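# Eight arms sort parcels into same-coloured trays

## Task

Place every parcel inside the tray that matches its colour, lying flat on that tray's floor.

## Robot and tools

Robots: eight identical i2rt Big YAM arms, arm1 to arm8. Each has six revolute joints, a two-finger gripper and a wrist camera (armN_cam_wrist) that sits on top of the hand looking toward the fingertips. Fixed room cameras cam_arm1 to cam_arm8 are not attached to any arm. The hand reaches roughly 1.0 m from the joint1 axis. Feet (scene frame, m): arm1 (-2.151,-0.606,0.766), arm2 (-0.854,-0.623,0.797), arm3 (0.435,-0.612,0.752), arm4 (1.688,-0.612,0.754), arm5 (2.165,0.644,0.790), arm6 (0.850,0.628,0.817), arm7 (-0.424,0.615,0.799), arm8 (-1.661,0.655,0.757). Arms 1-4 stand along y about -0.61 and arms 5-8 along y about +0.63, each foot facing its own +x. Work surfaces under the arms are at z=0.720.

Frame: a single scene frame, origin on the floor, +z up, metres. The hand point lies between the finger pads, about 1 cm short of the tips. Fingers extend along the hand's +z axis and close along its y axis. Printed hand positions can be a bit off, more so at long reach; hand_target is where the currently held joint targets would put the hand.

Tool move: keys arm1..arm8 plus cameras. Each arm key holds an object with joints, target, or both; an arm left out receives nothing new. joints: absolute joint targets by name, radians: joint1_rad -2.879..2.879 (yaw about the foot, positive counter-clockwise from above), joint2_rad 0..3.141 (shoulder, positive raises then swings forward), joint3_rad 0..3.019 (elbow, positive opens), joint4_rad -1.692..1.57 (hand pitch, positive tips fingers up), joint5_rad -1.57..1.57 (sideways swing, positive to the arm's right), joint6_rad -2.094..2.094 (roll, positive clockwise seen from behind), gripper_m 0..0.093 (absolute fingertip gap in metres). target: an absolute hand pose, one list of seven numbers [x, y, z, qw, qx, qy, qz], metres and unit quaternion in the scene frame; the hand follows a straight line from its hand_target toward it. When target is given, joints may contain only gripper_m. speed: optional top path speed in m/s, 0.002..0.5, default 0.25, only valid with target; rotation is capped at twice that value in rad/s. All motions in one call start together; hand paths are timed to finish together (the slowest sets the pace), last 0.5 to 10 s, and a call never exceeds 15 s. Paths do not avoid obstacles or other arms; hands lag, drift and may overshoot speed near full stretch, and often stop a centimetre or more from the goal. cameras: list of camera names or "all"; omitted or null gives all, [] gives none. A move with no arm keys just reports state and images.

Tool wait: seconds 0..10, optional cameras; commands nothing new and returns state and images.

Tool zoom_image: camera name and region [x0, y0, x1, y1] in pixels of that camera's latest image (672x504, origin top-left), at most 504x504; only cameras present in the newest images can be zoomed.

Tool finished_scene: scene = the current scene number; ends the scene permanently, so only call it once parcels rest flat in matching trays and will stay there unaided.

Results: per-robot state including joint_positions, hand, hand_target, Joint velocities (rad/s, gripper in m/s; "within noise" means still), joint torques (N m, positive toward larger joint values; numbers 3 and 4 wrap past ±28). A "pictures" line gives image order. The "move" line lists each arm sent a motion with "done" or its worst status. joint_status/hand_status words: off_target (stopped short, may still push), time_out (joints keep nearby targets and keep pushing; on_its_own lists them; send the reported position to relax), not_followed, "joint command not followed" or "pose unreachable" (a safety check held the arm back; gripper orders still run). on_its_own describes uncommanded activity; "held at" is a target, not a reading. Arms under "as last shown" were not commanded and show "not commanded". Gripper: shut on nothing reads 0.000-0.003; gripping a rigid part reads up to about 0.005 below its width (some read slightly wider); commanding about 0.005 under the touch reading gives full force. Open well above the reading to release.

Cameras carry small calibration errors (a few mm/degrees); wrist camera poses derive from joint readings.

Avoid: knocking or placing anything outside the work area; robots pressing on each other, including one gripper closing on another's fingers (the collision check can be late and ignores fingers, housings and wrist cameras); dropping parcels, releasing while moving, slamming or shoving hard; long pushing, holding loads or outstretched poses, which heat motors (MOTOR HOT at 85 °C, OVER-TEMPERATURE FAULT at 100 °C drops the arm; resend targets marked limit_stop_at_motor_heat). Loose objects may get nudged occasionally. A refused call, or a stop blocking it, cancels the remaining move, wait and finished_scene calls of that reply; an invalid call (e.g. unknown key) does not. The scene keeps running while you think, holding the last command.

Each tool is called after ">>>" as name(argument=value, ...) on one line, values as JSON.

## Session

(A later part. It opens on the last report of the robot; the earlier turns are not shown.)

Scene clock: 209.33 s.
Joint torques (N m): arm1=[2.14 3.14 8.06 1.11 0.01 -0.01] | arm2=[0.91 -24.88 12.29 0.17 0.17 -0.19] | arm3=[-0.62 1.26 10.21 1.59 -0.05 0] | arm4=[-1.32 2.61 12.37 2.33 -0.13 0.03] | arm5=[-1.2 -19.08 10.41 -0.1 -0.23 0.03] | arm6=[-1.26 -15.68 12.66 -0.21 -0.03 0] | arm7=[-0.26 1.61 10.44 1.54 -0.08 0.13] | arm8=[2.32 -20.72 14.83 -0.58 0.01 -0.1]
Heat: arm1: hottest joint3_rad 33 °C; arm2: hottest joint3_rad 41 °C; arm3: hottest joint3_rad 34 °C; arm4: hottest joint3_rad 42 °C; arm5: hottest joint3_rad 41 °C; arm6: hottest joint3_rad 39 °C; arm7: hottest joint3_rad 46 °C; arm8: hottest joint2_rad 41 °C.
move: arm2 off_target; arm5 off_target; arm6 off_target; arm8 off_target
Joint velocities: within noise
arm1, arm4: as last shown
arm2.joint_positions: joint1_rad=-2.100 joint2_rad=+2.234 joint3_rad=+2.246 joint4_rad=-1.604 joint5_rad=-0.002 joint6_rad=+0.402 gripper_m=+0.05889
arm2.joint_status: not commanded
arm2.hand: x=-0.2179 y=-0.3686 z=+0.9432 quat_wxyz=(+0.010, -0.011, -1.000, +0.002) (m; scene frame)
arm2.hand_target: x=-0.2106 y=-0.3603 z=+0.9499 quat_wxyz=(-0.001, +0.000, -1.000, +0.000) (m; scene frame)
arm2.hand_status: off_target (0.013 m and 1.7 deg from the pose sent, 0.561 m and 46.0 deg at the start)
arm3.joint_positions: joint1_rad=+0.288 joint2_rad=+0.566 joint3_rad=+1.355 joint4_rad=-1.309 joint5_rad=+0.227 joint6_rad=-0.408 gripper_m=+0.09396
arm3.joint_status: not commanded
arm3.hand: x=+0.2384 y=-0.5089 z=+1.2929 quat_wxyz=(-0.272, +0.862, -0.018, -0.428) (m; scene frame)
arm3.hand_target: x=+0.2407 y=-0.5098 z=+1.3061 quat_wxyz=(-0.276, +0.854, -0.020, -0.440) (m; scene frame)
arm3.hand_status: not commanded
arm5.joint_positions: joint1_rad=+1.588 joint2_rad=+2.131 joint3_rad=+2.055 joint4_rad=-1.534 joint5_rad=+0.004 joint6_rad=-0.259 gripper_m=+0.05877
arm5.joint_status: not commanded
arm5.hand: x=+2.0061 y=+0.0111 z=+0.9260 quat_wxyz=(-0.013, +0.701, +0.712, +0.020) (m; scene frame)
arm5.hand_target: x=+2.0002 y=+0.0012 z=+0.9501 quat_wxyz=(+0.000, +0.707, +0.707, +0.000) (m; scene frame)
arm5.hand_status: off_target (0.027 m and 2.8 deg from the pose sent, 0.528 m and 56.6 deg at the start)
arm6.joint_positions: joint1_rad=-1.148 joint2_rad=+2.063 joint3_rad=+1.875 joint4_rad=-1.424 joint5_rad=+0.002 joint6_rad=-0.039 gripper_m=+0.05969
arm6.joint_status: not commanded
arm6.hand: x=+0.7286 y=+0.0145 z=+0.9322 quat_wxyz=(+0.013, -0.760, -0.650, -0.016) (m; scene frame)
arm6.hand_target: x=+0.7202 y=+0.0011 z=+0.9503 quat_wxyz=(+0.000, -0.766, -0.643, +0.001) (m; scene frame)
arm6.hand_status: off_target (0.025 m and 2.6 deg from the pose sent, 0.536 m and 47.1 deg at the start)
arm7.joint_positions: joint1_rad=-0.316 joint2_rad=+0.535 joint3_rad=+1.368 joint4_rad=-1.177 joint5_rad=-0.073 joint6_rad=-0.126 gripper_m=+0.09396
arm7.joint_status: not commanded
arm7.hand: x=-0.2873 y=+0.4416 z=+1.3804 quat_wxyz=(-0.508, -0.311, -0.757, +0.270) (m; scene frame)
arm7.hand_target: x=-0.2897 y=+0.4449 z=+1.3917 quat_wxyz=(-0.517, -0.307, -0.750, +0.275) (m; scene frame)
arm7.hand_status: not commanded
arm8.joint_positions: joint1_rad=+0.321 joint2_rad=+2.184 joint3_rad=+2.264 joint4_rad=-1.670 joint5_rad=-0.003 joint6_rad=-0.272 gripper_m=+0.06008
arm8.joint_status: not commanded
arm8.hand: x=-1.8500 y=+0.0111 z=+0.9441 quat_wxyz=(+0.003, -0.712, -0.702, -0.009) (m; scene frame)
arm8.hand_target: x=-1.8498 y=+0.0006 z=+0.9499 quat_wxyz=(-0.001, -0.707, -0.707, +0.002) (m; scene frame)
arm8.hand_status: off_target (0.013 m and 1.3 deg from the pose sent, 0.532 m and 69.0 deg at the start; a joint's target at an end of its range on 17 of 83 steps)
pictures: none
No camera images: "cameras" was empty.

>>> move(arm2={"target":[-0.21,-0.36,0.757,0,0,1,0]}, arm5={"target":[2.0,0.0,0.757,0,0.7071,0.7071,0]}, arm6={"target":[0.72,0.0,0.757,0,0.766,0.643,0]}, arm8={"target":[-1.85,0.0,0.757,0,0.7071,0.7071,0]}, cameras=[])

>>> move(arm2={"joints":{"gripper_m":0.092}}, arm5={"joints":{"gripper_m":0.092}}, arm6={"joints":{"gripper_m":0.092}}, arm8={"joints":{"gripper_m":0.092}}, cameras=[])

>>> move(arm2={"target":[-0.21,-0.36,0.93,0,0,1,0],"speed":0.35}, arm5={"target":[2.0,0.005,0.93,0,0.7071,0.7071,0],"speed":0.35}, arm6={"target":[0.72,0.005,0.93,0,0.766,0.643,0],"speed":0.35}, arm8={"target":[-1.85,0.005,0.93,0,0.7071,0.7071,0],"speed":0.35}, cameras=[])

>>> move(arm2={"joints":{"joint2_rad":0.6,"joint3_rad":1.45,"joint4_rad":-1.5,"joint5_rad":0}}, arm5={"joints":{"joint2_rad":0.6,"joint3_rad":1.45,"joint4_rad":-1.5,"joint5_rad":0}}, arm6={"joints":{"joint2_rad":0.6,"joint3_rad":1.45,"joint4_rad":-1.5,"joint5_rad":0}}, arm8={"joints":{"joint2_rad":0.6,"joint3_rad":1.45,"joint4_rad":-1.5,"joint5_rad":0}}, arm4={"joints":{"joint1_rad":0.148}}, arm3={"joints":{"joint1_rad":0.239,"joint2_rad":0.6,"joint3_rad":1.45,"joint4_rad":-1.5,"joint5_rad":0,"gripper_m":0.092}}, cameras=[])

>>> move(arm2={"joints":{"joint1_rad":-1.0}}, arm1={"target":[-1.85,0.01,0.95,0,-0.7071,0.7071,0],"speed":0.4}, arm4={"target":[2.0,0.01,0.95,0,-0.7071,0.7071,0],"speed":0.4}, cameras=["arm1_cam_wrist","arm4_cam_wrist"])

>>> move(arm3={"target":[-0.222,-0.362,0.95,0,1,0,0],"speed":0.4}, cameras=["arm3_cam_wrist"])

Scene clock: 235.17 s.
Joint torques (N m): arm1=[2.14 3.19 8.17 1.16 0.04 0.02] | arm2=[0.67 -25.93 8.73 0.9 0.05 -0.19] | arm3=[-0.67 1.2 10.19 1.59 -0.05 0] | arm4=[-1.32 2.61 12.38 2.33 -0.13 0.03] | arm5=[-1.67 -19.37 6.91 0.75 -0.07 0.03] | arm6=[-1.38 -15.85 8.12 0.59 0.11 0] | arm7=[-0.44 1.67 10.5 1.65 -0.1 0.12] | arm8=[2.37 -22.48 10.06 0.17 -0.01 -0.1]
Heat: arm1: hottest joint3_rad 33 °C; arm2: hottest joint3_rad 43 °C; arm3: hottest joint3_rad 34 °C; arm4: hottest joint3_rad 43 °C; arm5: hottest joint3_rad 41 °C; arm6: hottest joint3_rad 41 °C; arm7: hottest joint3_rad 47 °C; arm8: hottest joint3_rad 44 °C.
move: arm2 done; arm5 off_target; arm6 done; arm8 done
Joint velocities: within noise
arm1, arm3, arm4, arm7: as last shown
arm2.joint_positions: joint1_rad=-2.098 joint2_rad=+2.357 joint3_rad=+1.980 joint4_rad=-1.205 joint5_rad=+0.001 joint6_rad=+0.402 gripper_m=+0.05889
arm2.joint_status: not commanded
arm2.hand: x=-0.2135 y=-0.3657 z=+0.7614 quat_wxyz=(+0.005, -0.010, -1.000, +0.002) (m; scene frame)
arm2.hand_target: x=-0.2102 y=-0.3600 z=+0.7571 quat_wxyz=(+0.000, +0.000, -1.000, +0.000) (m; scene frame)
arm2.hand_status: done (0.008 m and 1.3 deg from the pose sent, 0.187 m and 1.7 deg at the start)
arm5.joint_positions: joint1_rad=+1.588 joint2_rad=+2.271 joint3_rad=+1.822 joint4_rad=-1.143 joint5_rad=+0.000 joint6_rad=-0.258 gripper_m=+0.05877
arm5.joint_status: not commanded
arm5.hand: x=+2.0060 y=+0.0073 z=+0.7504 quat_wxyz=(-0.006, +0.702, +0.712, +0.013) (m; scene frame)
arm5.hand_target: x=+2.0001 y=+0.0001 z=+0.7571 quat_wxyz=(+0.000, +0.707, +0.707, +0.000) (m; scene frame)
arm5.hand_status: off_target (0.011 m and 1.8 deg from the pose sent, 0.169 m and 2.8 deg at the start)
arm6.joint_positions: joint1_rad=-1.148 joint2_rad=+2.244 joint3_rad=+1.702 joint4_rad=-1.046 joint5_rad=-0.002 joint6_rad=-0.038 gripper_m=+0.05969
arm6.joint_status: not commanded
arm6.hand: x=+0.7275 y=+0.0062 z=+0.7585 quat_wxyz=(+0.005, -0.760, -0.650, -0.007) (m; scene frame)
arm6.hand_target: x=+0.7200 y=+0.0001 z=+0.7571 quat_wxyz=(+0.000, -0.766, -0.643, +0.000) (m; scene frame)
arm6.hand_status: done (0.010 m and 1.4 deg from the pose sent, 0.176 m and 2.6 deg at the start)
arm8.joint_positions: joint1_rad=+0.321 joint2_rad=+2.277 joint3_rad=+1.942 joint4_rad=-1.244 joint5_rad=-0.002 joint6_rad=-0.273 gripper_m=+0.06008
arm8.joint_status: not commanded
arm8.hand: x=-1.8519 y=+0.0047 z=+0.7610 quat_wxyz=(+0.001, -0.712, -0.703, -0.004) (m; scene frame)
arm8.hand_target: x=-1.8500 y=+0.0001 z=+0.7571 quat_wxyz=(+0.000, -0.707, -0.707, +0.000) (m; scene frame)
arm8.hand_status: done (0.006 m and 0.9 deg from the pose sent, 0.187 m and 1.3 deg at the start)
pictures: none
No camera images: "cameras" was empty.

Scene clock: 235.80 s.
Joint torques (N m): arm1=[2.26 3.66 8.23 1.14 0.04 0.01] | arm2=[0.85 -25.93 8.68 0.9 0.06 -0.19] | arm3=[-0.44 1.26 10.17 1.58 -0.05 0.01] | arm4=[-1.32 2.67 12.38 2.33 -0.13 0.03] | arm5=[-1.38 -19.25 6.8 0.77 -0.07 0.05] | arm6=[-1.26 -15.85 8.08 0.58 0.1 -0.02] | arm7=[-0.38 1.67 10.43 1.58 -0.08 0.12] | arm8=[2.2 -22.01 10 0.23 -0.03 -0.1]
Heat: arm1: hottest joint3_rad 33 °C; arm2: hottest joint3_rad 43 °C; arm3: hottest joint3_rad 34 °C; arm4: hottest joint3_rad 43 °C; arm5: hottest joint3_rad 41 °C; arm6: hottest joint3_rad 41 °C; arm7: hottest joint3_rad 47 °C; arm8: hottest joint3_rad 44 °C.
move: arm2 done; arm5 done; arm6 done; arm8 done
Joint velocities: within noise
arm1, arm3, arm4, arm7: as last shown
arm2.joint_positions: joint1_rad=-2.098 joint2_rad=+2.357 joint3_rad=+1.980 joint4_rad=-1.205 joint5_rad=+0.001 joint6_rad=+0.402 gripper_m=+0.09182
arm2.joint_status: all done
arm2.hand: x=-0.2135 y=-0.3657 z=+0.7614 quat_wxyz=(+0.005, -0.010, -1.000, +0.002) (m; scene frame)
arm2.hand_target: x=-0.2102 y=-0.3600 z=+0.7571 quat_wxyz=(+0.000, +0.000, -1.000, +0.000) (m; scene frame)
arm2.hand_status: not commanded
arm5.joint_positions: joint1_rad=+1.588 joint2_rad=+2.271 joint3_rad=+1.822 joint4_rad=-1.143 joint5_rad=+0.000 joint6_rad=-0.258 gripper_m=+0.09178
arm5.joint_status: all done
arm5.hand: x=+2.0060 y=+0.0073 z=+0.7504 quat_wxyz=(-0.006, +0.702, +0.712, +0.013) (m; scene frame)
arm5.hand_target: x=+2.0001 y=+0.0001 z=+0.7571 quat_wxyz=(+0.000, +0.707, +0.707, +0.000) (m; scene frame)
arm5.hand_status: not commanded
arm6.joint_positions: joint1_rad=-1.148 joint2_rad=+2.244 joint3_rad=+1.702 joint4_rad=-1.045 joint5_rad=-0.002 joint6_rad=-0.037 gripper_m=+0.09180
arm6.joint_status: all done
arm6.hand: x=+0.7274 y=+0.0060 z=+0.7585 quat_wxyz=(+0.004, -0.761, -0.649, -0.007) (m; scene frame)
arm6.hand_target: x=+0.7200 y=+0.0002 z=+0.7571 quat_wxyz=(+0.000, -0.766, -0.643, +0.000) (m; scene frame)
arm6.hand_status: not commanded
arm8.joint_positions: joint1_rad=+0.321 joint2_rad=+2.277 joint3_rad=+1.942 joint4_rad=-1.244 joint5_rad=-0.002 joint6_rad=-0.273 gripper_m=+0.09184
arm8.joint_status: all done
arm8.hand: x=-1.8519 y=+0.0047 z=+0.7610 quat_wxyz=(+0.001, -0.712, -0.703, -0.004) (m; scene frame)
arm8.hand_target: x=-1.8501 y=+0.0001 z=+0.7571 quat_wxyz=(+0.000, -0.707, -0.707, +0.000) (m; scene frame)
arm8.hand_status: not commanded
pictures: none
No camera images: "cameras" was empty.

Scene clock: 237.50 s.
Joint torques (N m): arm1=[2.32 3.49 8.09 1.06 0.04 -0.01] | arm2=[0.73 -24.88 11.85 0.13 0.05 -0.19] | arm3=[-0.56 1.08 10.18 1.59 -0.05 0] | arm4=[-1.32 2.61 12.37 2.33 -0.13 0.03] | arm5=[-1.26 -17.44 9.78 -0.09 -0.08 0.01] | arm6=[-1.38 -16.32 12.08 -0.24 0.11 -0.04] | arm7=[-0.56 1.61 10.44 1.58 -0.09 0.12] | arm8=[2.14 -20.01 14.95 -0.57 0.01 -0.1]
Heat: arm1: hottest joint3_rad 33 °C; arm2: hottest joint3_rad 43 °C; arm3: hottest joint3_rad 34 °C; arm4: hottest joint3_rad 43 °C; arm5: hottest joint3_rad 41 °C; arm6: hottest joint3_rad 41 °C; arm7: hottest joint3_rad 47 °C; arm8: hottest joint3_rad 44 °C.
move: arm2 off_target; arm5 off_target; arm6 off_target; arm8 off_target
Joint velocities: within noise
arm1, arm3, arm4, arm7: as last shown
arm2.joint_positions: joint1_rad=-2.098 joint2_rad=+2.233 joint3_rad=+2.198 joint4_rad=-1.551 joint5_rad=+0.001 joint6_rad=+0.402 gripper_m=+0.09191
arm2.joint_status: not commanded
arm2.hand: x=-0.2173 y=-0.3675 z=+0.9255 quat_wxyz=(+0.007, -0.010, -1.000, +0.003) (m; scene frame)
arm2.hand_target: x=-0.2104 y=-0.3601 z=+0.9301 quat_wxyz=(-0.001, +0.000, -1.000, +0.000) (m; scene frame)
arm2.hand_status: off_target (0.011 m and 1.4 deg from the pose sent, 0.169 m and 1.3 deg at the start; pose on its path clipped on 7 of 51 steps)
arm5.joint_positions: joint1_rad=+1.588 joint2_rad=+2.110 joint3_rad=+1.992 joint4_rad=-1.475 joint5_rad=+0.000 joint6_rad=-0.258 gripper_m=+0.09188
arm5.joint_status: not commanded
arm5.hand: x=+2.0073 y=+0.0143 z=+0.9153 quat_wxyz=(-0.007, +0.702, +0.712, +0.013) (m; scene frame)
arm5.hand_target: x=+2.0002 y=+0.0057 z=+0.9300 quat_wxyz=(+0.000, +0.707, +0.707, +0.000) (m; scene frame)
arm5.hand_status: off_target (0.019 m and 1.9 deg from the pose sent, 0.180 m and 1.8 deg at the start; pose on its path clipped on 8 of 51 steps)
arm6.joint_positions: joint1_rad=-1.149 joint2_rad=+2.067 joint3_rad=+1.820 joint4_rad=-1.368 joint5_rad=-0.002 joint6_rad=-0.037 gripper_m=+0.09189
arm6.joint_status: not commanded
arm6.hand: x=+0.7291 y=+0.0189 z=+0.9096 quat_wxyz=(+0.013, -0.761, -0.648, -0.018) (m; scene frame)
arm6.hand_target: x=+0.7202 y=+0.0061 z=+0.9302 quat_wxyz=(+0.000, -0.766, -0.643, +0.000) (m; scene frame)
arm6.hand_status: off_target (0.026 m and 2.7 deg from the pose sent, 0.172 m and 1.3 deg at the start; pose on its path clipped on 9 of 51 steps)
arm8.joint_positions: joint1_rad=+0.321 joint2_rad=+2.158 joint3_rad=+2.170 joint4_rad=-1.603 joint5_rad=-0.002 joint6_rad=-0.274 gripper_m=+0.09193
arm8.joint_status: not commanded
arm8.hand: x=-1.8483 y=+0.0171 z=+0.9247 quat_wxyz=(+0.004, -0.711, -0.703, -0.009) (m; scene frame)
arm8.hand_target: x=-1.8499 y=+0.0057 z=+0.9298 quat_wxyz=(+0.000, -0.707, -0.707, +0.001) (m; scene frame)
arm8.hand_status: off_target (0.013 m and 1.3 deg from the pose sent, 0.169 m and 0.9 deg at the start; pose on its path clipped on 9 of 51 steps)
pictures: none
No camera images: "cameras" was empty.

Scene clock: 239.63 s.
Joint torques (N m): arm1=[2.43 3.66 8.09 1.16 0.04 0] | arm2=[0.73 3.02 6.72 2.1 -0.01 -0.21] | arm3=[-1.73 2.14 12.15 0.92 -0.28 -0.01] | arm4=[1.26 2.37 12.46 2.32 -0.11 0.02] | arm5=[-1.38 4.13 5.94 1.14 -0.14 0.02] | arm6=[-1.32 2.67 7.17 1.11 0.1 -0.03] | arm7=[-0.44 1.55 10.47 1.66 -0.1 0.11] | arm8=[2.08 3.6 7.58 1.62 -0.03 -0.1]
Heat: arm1: hottest joint3_rad 33 °C; arm2: hottest joint3_rad 43 °C; arm3: hottest joint3_rad 34 °C; arm4: hottest joint3_rad 43 °C; arm5: hottest joint3_rad 41 °C; arm6: hottest joint3_rad 41 °C; arm7: hottest joint3_rad 47 °C; arm8: hottest joint3_rad 44 °C.
move: arm2 done; arm3 done; arm4 done; arm5 done; arm6 done; arm8 done
Joint velocities: within noise
arm1.joint_positions: joint1_rad=+1.520 joint2_rad=+0.599 joint3_rad=+1.438 joint4_rad=-1.486 joint5_rad=+0.002 joint6_rad=-0.074 gripper_m=+0.09214
arm1.joint_status: not commanded
arm1.hand: x=-2.0615 y=-0.4242 z=+1.3004 quat_wxyz=(-0.388, +0.496, -0.747, -0.213) (m; scene frame)
arm1.hand_target: x=-2.0655 y=-0.4258 z=+1.3029 quat_wxyz=(-0.385, +0.501, -0.744, -0.215) (m; scene frame)
arm1.hand_status: not commanded
arm2.joint_positions: joint1_rad=-2.098 joint2_rad=+0.596 joint3_rad=+1.452 joint4_rad=-1.506 joint5_rad=+0.001 joint6_rad=+0.401 gripper_m=+0.09191
arm2.joint_status: all done
arm2.hand: x=-0.6749 y=-0.5521 z=+1.3360 quat_wxyz=(-0.410, -0.009, -0.896, -0.170) (m; scene frame)
arm2.hand_target: x=-0.6729 y=-0.5498 z=+1.3357 quat_wxyz=(-0.411, +0.000, -0.896, -0.169) (m; scene frame)
arm2.hand_status: not commanded
arm3.joint_positions: joint1_rad=+0.255 joint2_rad=+0.588 joint3_rad=+1.399 joint4_rad=-1.489 joint5_rad=+0.004 joint6_rad=-0.408 gripper_m=+0.09206
arm3.joint_status: all done
arm3.hand: x=+0.2461 y=-0.5444 z=+1.2709 quat_wxyz=(-0.165, +0.902, +0.024, -0.397) (m; scene frame)
arm3.hand_target: x=+0.2502 y=-0.5435 z=+1.2895 quat_wxyz=(-0.171, +0.896, +0.018, -0.408) (m; scene frame)
arm3.hand_status: not commanded
arm4.joint_positions: joint1_rad=+0.133 joint2_rad=+0.602 joint3_rad=+1.404 joint4_rad=-1.516 joint5_rad=+0.001 joint6_rad=+0.279 gripper_m=+0.09212
arm4.joint_status: all done
arm4.hand: x=+1.7874 y=-0.4303 z=+1.2653 quat_wxyz=(-0.316, +0.357, -0.840, -0.260) (m; scene frame)
arm4.hand_target: x=+1.7831 y=-0.4322 z=+1.2894 quat_wxyz=(-0.336, +0.358, -0.825, -0.281) (m; scene frame)
arm4.hand_status: not commanded
arm5.joint_positions: joint1_rad=+1.588 joint2_rad=+0.596 joint3_rad=+1.447 joint4_rad=-1.490 joint5_rad=+0.000 joint6_rad=-0.258 gripper_m=+0.09188
arm5.joint_status: all done
arm5.hand: x=+2.1150 y=+0.4510 z=+1.3287 quat_wxyz=(+0.228, +0.628, +0.637, -0.384) (m; scene frame)
arm5.hand_target: x=+2.1138 y=+0.4516 z=+1.3276 quat_wxyz=(+0.226, +0.635, +0.634, -0.379) (m; scene frame)
arm5.hand_status: not commanded
arm6.joint_positions: joint1_rad=-1.149 joint2_rad=+0.604 joint3_rad=+1.447 joint4_rad=-1.493 joint5_rad=-0.002 joint6_rad=-0.037 gripper_m=+0.09189
arm6.joint_status: all done
arm6.hand: x=+0.8115 y=+0.4334 z=+1.3551 quat_wxyz=(-0.276, -0.682, -0.581, +0.348) (m; scene frame)
arm6.hand_target: x=+0.8101 y=+0.4370 z=+1.3557 quat_wxyz=(-0.275, -0.686, -0.576, +0.349) (m; scene frame)
arm6.hand_status: not commanded
arm7: as last shown
arm8.joint_positions: joint1_rad=+0.321 joint2_rad=+0.599 joint3_rad=+1.455 joint4_rad=-1.509 joint5_rad=-0.002 joint6_rad=-0.274 gripper_m=+0.09193
arm8.joint_status: all done
arm8.hand: x=-1.7155 y=+0.4703 z=+1.2966 quat_wxyz=(-0.216, -0.637, -0.631, +0.387) (m; scene frame)
arm8.hand_target: x=-1.7159 y=+0.4682 z=+1.2962 quat_wxyz=(-0.215, -0.633, -0.633, +0.390) (m; scene frame)
arm8.hand_status: not commanded
pictures: none
No camera images: "cameras" was empty.

Scene clock: 242.60 s.
Joint torques (N m): arm1=[1.85 -18.96 12.6 -0.2 0.14 -0.08] | arm2=[0.85 3.08 6.72 2.1 -0.01 -0.21] | arm3=[-1.9 2.14 12.15 0.88 -0.29 -0.01] | arm4=[1.32 -17.55 14.35 -0.18 -0.03 -0.03] | arm5=[-0.97 4.07 5.83 1.09 -0.17 0.05] | arm6=[-1.32 2.73 7.15 1.11 0.1 -0.04] | arm7=[-0.38 1.79 10.43 1.54 -0.09 0.11] | arm8=[2.2 3.72 7.6 1.54 -0.01 -0.09]
Heat: arm1: hottest joint3_rad 34 °C; arm2: hottest joint3_rad 42 °C; arm3: hottest joint3_rad 34 °C; arm4: hottest joint3_rad 44 °C; arm5: hottest joint3_rad 41 °C; arm6: hottest joint3_rad 41 °C; arm7: hottest joint3_rad 47 °C; arm8: hottest joint3_rad 43 °C.
move: arm1 off_target; arm2 done; arm4 off_target
Joint velocities: within noise
arm1.joint_positions: joint1_rad=+1.525 joint2_rad=+2.182 joint3_rad=+2.263 joint4_rad=-1.657 joint5_rad=-0.010 joint6_rad=-0.450 gripper_m=+0.09214
arm1.joint_status: not commanded
arm1.hand: x=-1.8483 y=-0.0023 z=+0.9474 quat_wxyz=(+0.006, +0.700, -0.714, +0.001) (m; scene frame)
arm1.hand_target: x=-1.8503 y=+0.0094 z=+0.9500 quat_wxyz=(-0.001, +0.707, -0.707, +0.000) (m; scene frame)
arm1.hand_status: off_target (0.013 m and 1.3 deg from the pose sent, 0.597 m and 56.9 deg at the start)
arm2.joint_positions: joint1_rad=-1.008 joint2_rad=+0.596 joint3_rad=+1.452 joint4_rad=-1.506 joint5_rad=+0.001 joint6_rad=+0.401 gripper_m=+0.09193
arm2.joint_status: all done
arm2.hand: x=-0.8345 y=-0.4316 z=+1.3362 quat_wxyz=(-0.263, +0.457, -0.770, -0.358) (m; scene frame)
arm2.hand_target: x=-0.8359 y=-0.4288 z=+1.3359 quat_wxyz=(-0.264, +0.465, -0.766, -0.358) (m; scene frame)
arm2.hand_status: not commanded
arm3, arm5, arm6, arm7, arm8: as last shown
arm3.hand: x=+0.2462 y=-0.5443 z=+1.2709 quat_wxyz=(-0.165, +0.902, +0.024, -0.397) (m; scene frame)
arm3.hand_target: x=+0.2503 y=-0.5435 z=+1.2895 quat_wxyz=(-0.171, +0.896, +0.018, -0.408) (m; scene frame)
arm4.joint_positions: joint1_rad=+0.144 joint2_rad=+2.192 joint3_rad=+2.334 joint4_rad=-1.684 joint5_rad=+0.004 joint6_rad=-0.453 gripper_m=+0.09212
arm4.joint_status: not commanded
arm4.hand: x=+2.0031 y=-0.0028 z=+0.9513 quat_wxyz=(-0.007, +0.699, -0.715, -0.003) (m; scene frame)
arm4.hand_target: x=+1.9996 y=+0.0092 z=+0.9495 quat_wxyz=(-0.011, +0.707, -0.707, -0.004) (m; scene frame)
arm4.hand_status: off_target (0.013 m and 1.5 deg from the pose sent, 0.582 m and 64.4 deg at the start; a joint's target at an end of its range on 30 of 89 steps)
pictures: arm1_cam_wrist, arm4_cam_wrist
camera_calibration:
arm1_cam_wrist: T_world_to_cam=[[0.999309, -0.0349836, -0.0125249, 1.85983], [-0.0211358, -0.81238, 0.582745, -0.58838], [-0.0305615, -0.582078, -0.812558, 0.838656], [0, 0, 0, 1]] pos_world=[-1.84536, 0.0752394, 1.04763]
arm4_cam_wrist: T_world_to_cam=[[0.999827, -0.00796404, 0.016812, -2.02138], [-0.0161213, -0.821895, 0.56941, -0.506917], [0.00928287, -0.569583, -0.821881, 0.886492], [0, 0, 0, 1]] pos_world=[2.00463, 0.0721999, 1.05122]

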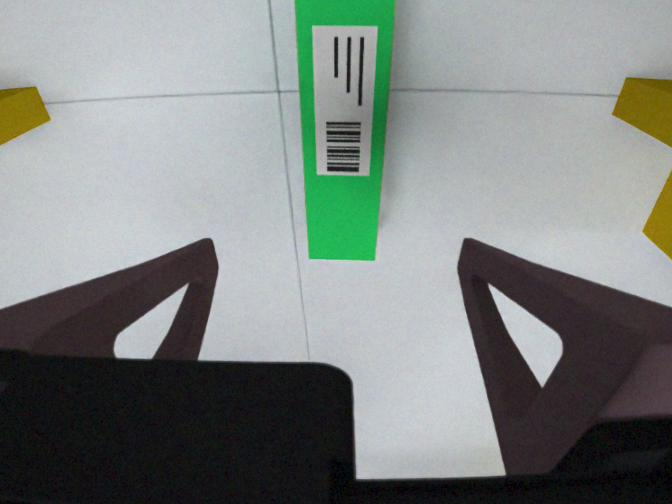

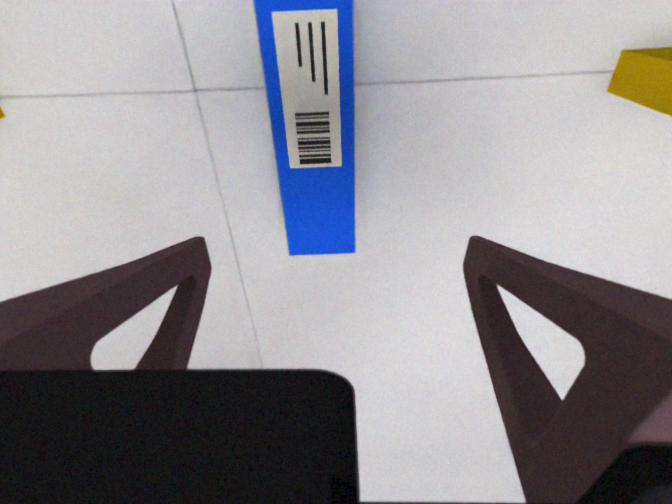

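Scene clock: 245.23 s.
Joint torques (N m): arm1=[1.96 -19.14 12.62 -0.29 0.16 -0.07] | arm2=[0.91 3.08 6.71 2.1 -0.01 -0.21] | arm3=[-1.61 -24.53 14.09 -0.25 -0.3 0.13] | arm4=[1.32 -17.55 14.35 -0.17 -0.02 -0.03] | arm5=[-1.85 4.31 5.81 1.33 -0.21 0.06] | arm6=[-1.32 2.67 7.16 1.13 0.1 -0.04] | arm7=[-0.15 1.73 10.45 1.58 -0.1 0.11] | arm8=[2.32 3.66 7.61 1.51 -0.01 -0.08]
Heat: arm1: hottest joint3_rad 34 °C; arm2: hottest joint3_rad 42 °C; arm3: hottest joint3_rad 34 °C; arm4: hottest joint3_rad 44 °C; arm5: hottest joint3_rad 41 °C; arm6: hottest joint3_rad 40 °C; arm7: hottest joint3_rad 47 °C; arm8: hottest joint3_rad 42 °C.
move: arm3 off_target
Joint velocities: within noise
arm1, arm2, arm4, arm5, arm6, arm7, arm8: as last shown
arm1.hand_target: x=-1.8503 y=+0.0095 z=+0.9500 quat_wxyz=(-0.001, +0.707, -0.707, +0.000) (m; scene frame)
arm3.joint_positions: joint1_rad=+0.255 joint2_rad=+2.250 joint3_rad=+2.354 joint4_rad=-1.672 joint5_rad=-0.003 joint6_rad=-0.383 gripper_m=+0.09206
arm3.joint_status: not commanded
arm3.hand: x=-0.2153 y=-0.3713 z=+0.9258 quat_wxyz=(-0.002, +1.000, +0.013, +0.001) (m; scene frame)
arm3.hand_target: x=-0.2205 y=-0.3625 z=+0.9495 quat_wxyz=(-0.009, +1.000, +0.000, -0.022) (m; scene frame)
arm3.hand_status: off_target (0.027 m and 1.6 deg from the pose sent, 0.596 m and 51.1 deg at the start; a joint's target at an end of its range on 23 of 79 steps)
pictures: arm3_cam_wrist
camera_calibration:
arm3_cam_wrist: T_world_to_cam=[[-0.0219776, 0.99967, 0.0133297, 0.352983], [0.812124, 0.0100753, 0.583398, -0.355662], [0.583071, 0.0236471, -0.812077, 1.01011], [0, 0, 0, 1]] pos_world=[-0.292364, -0.373169, 1.02307]

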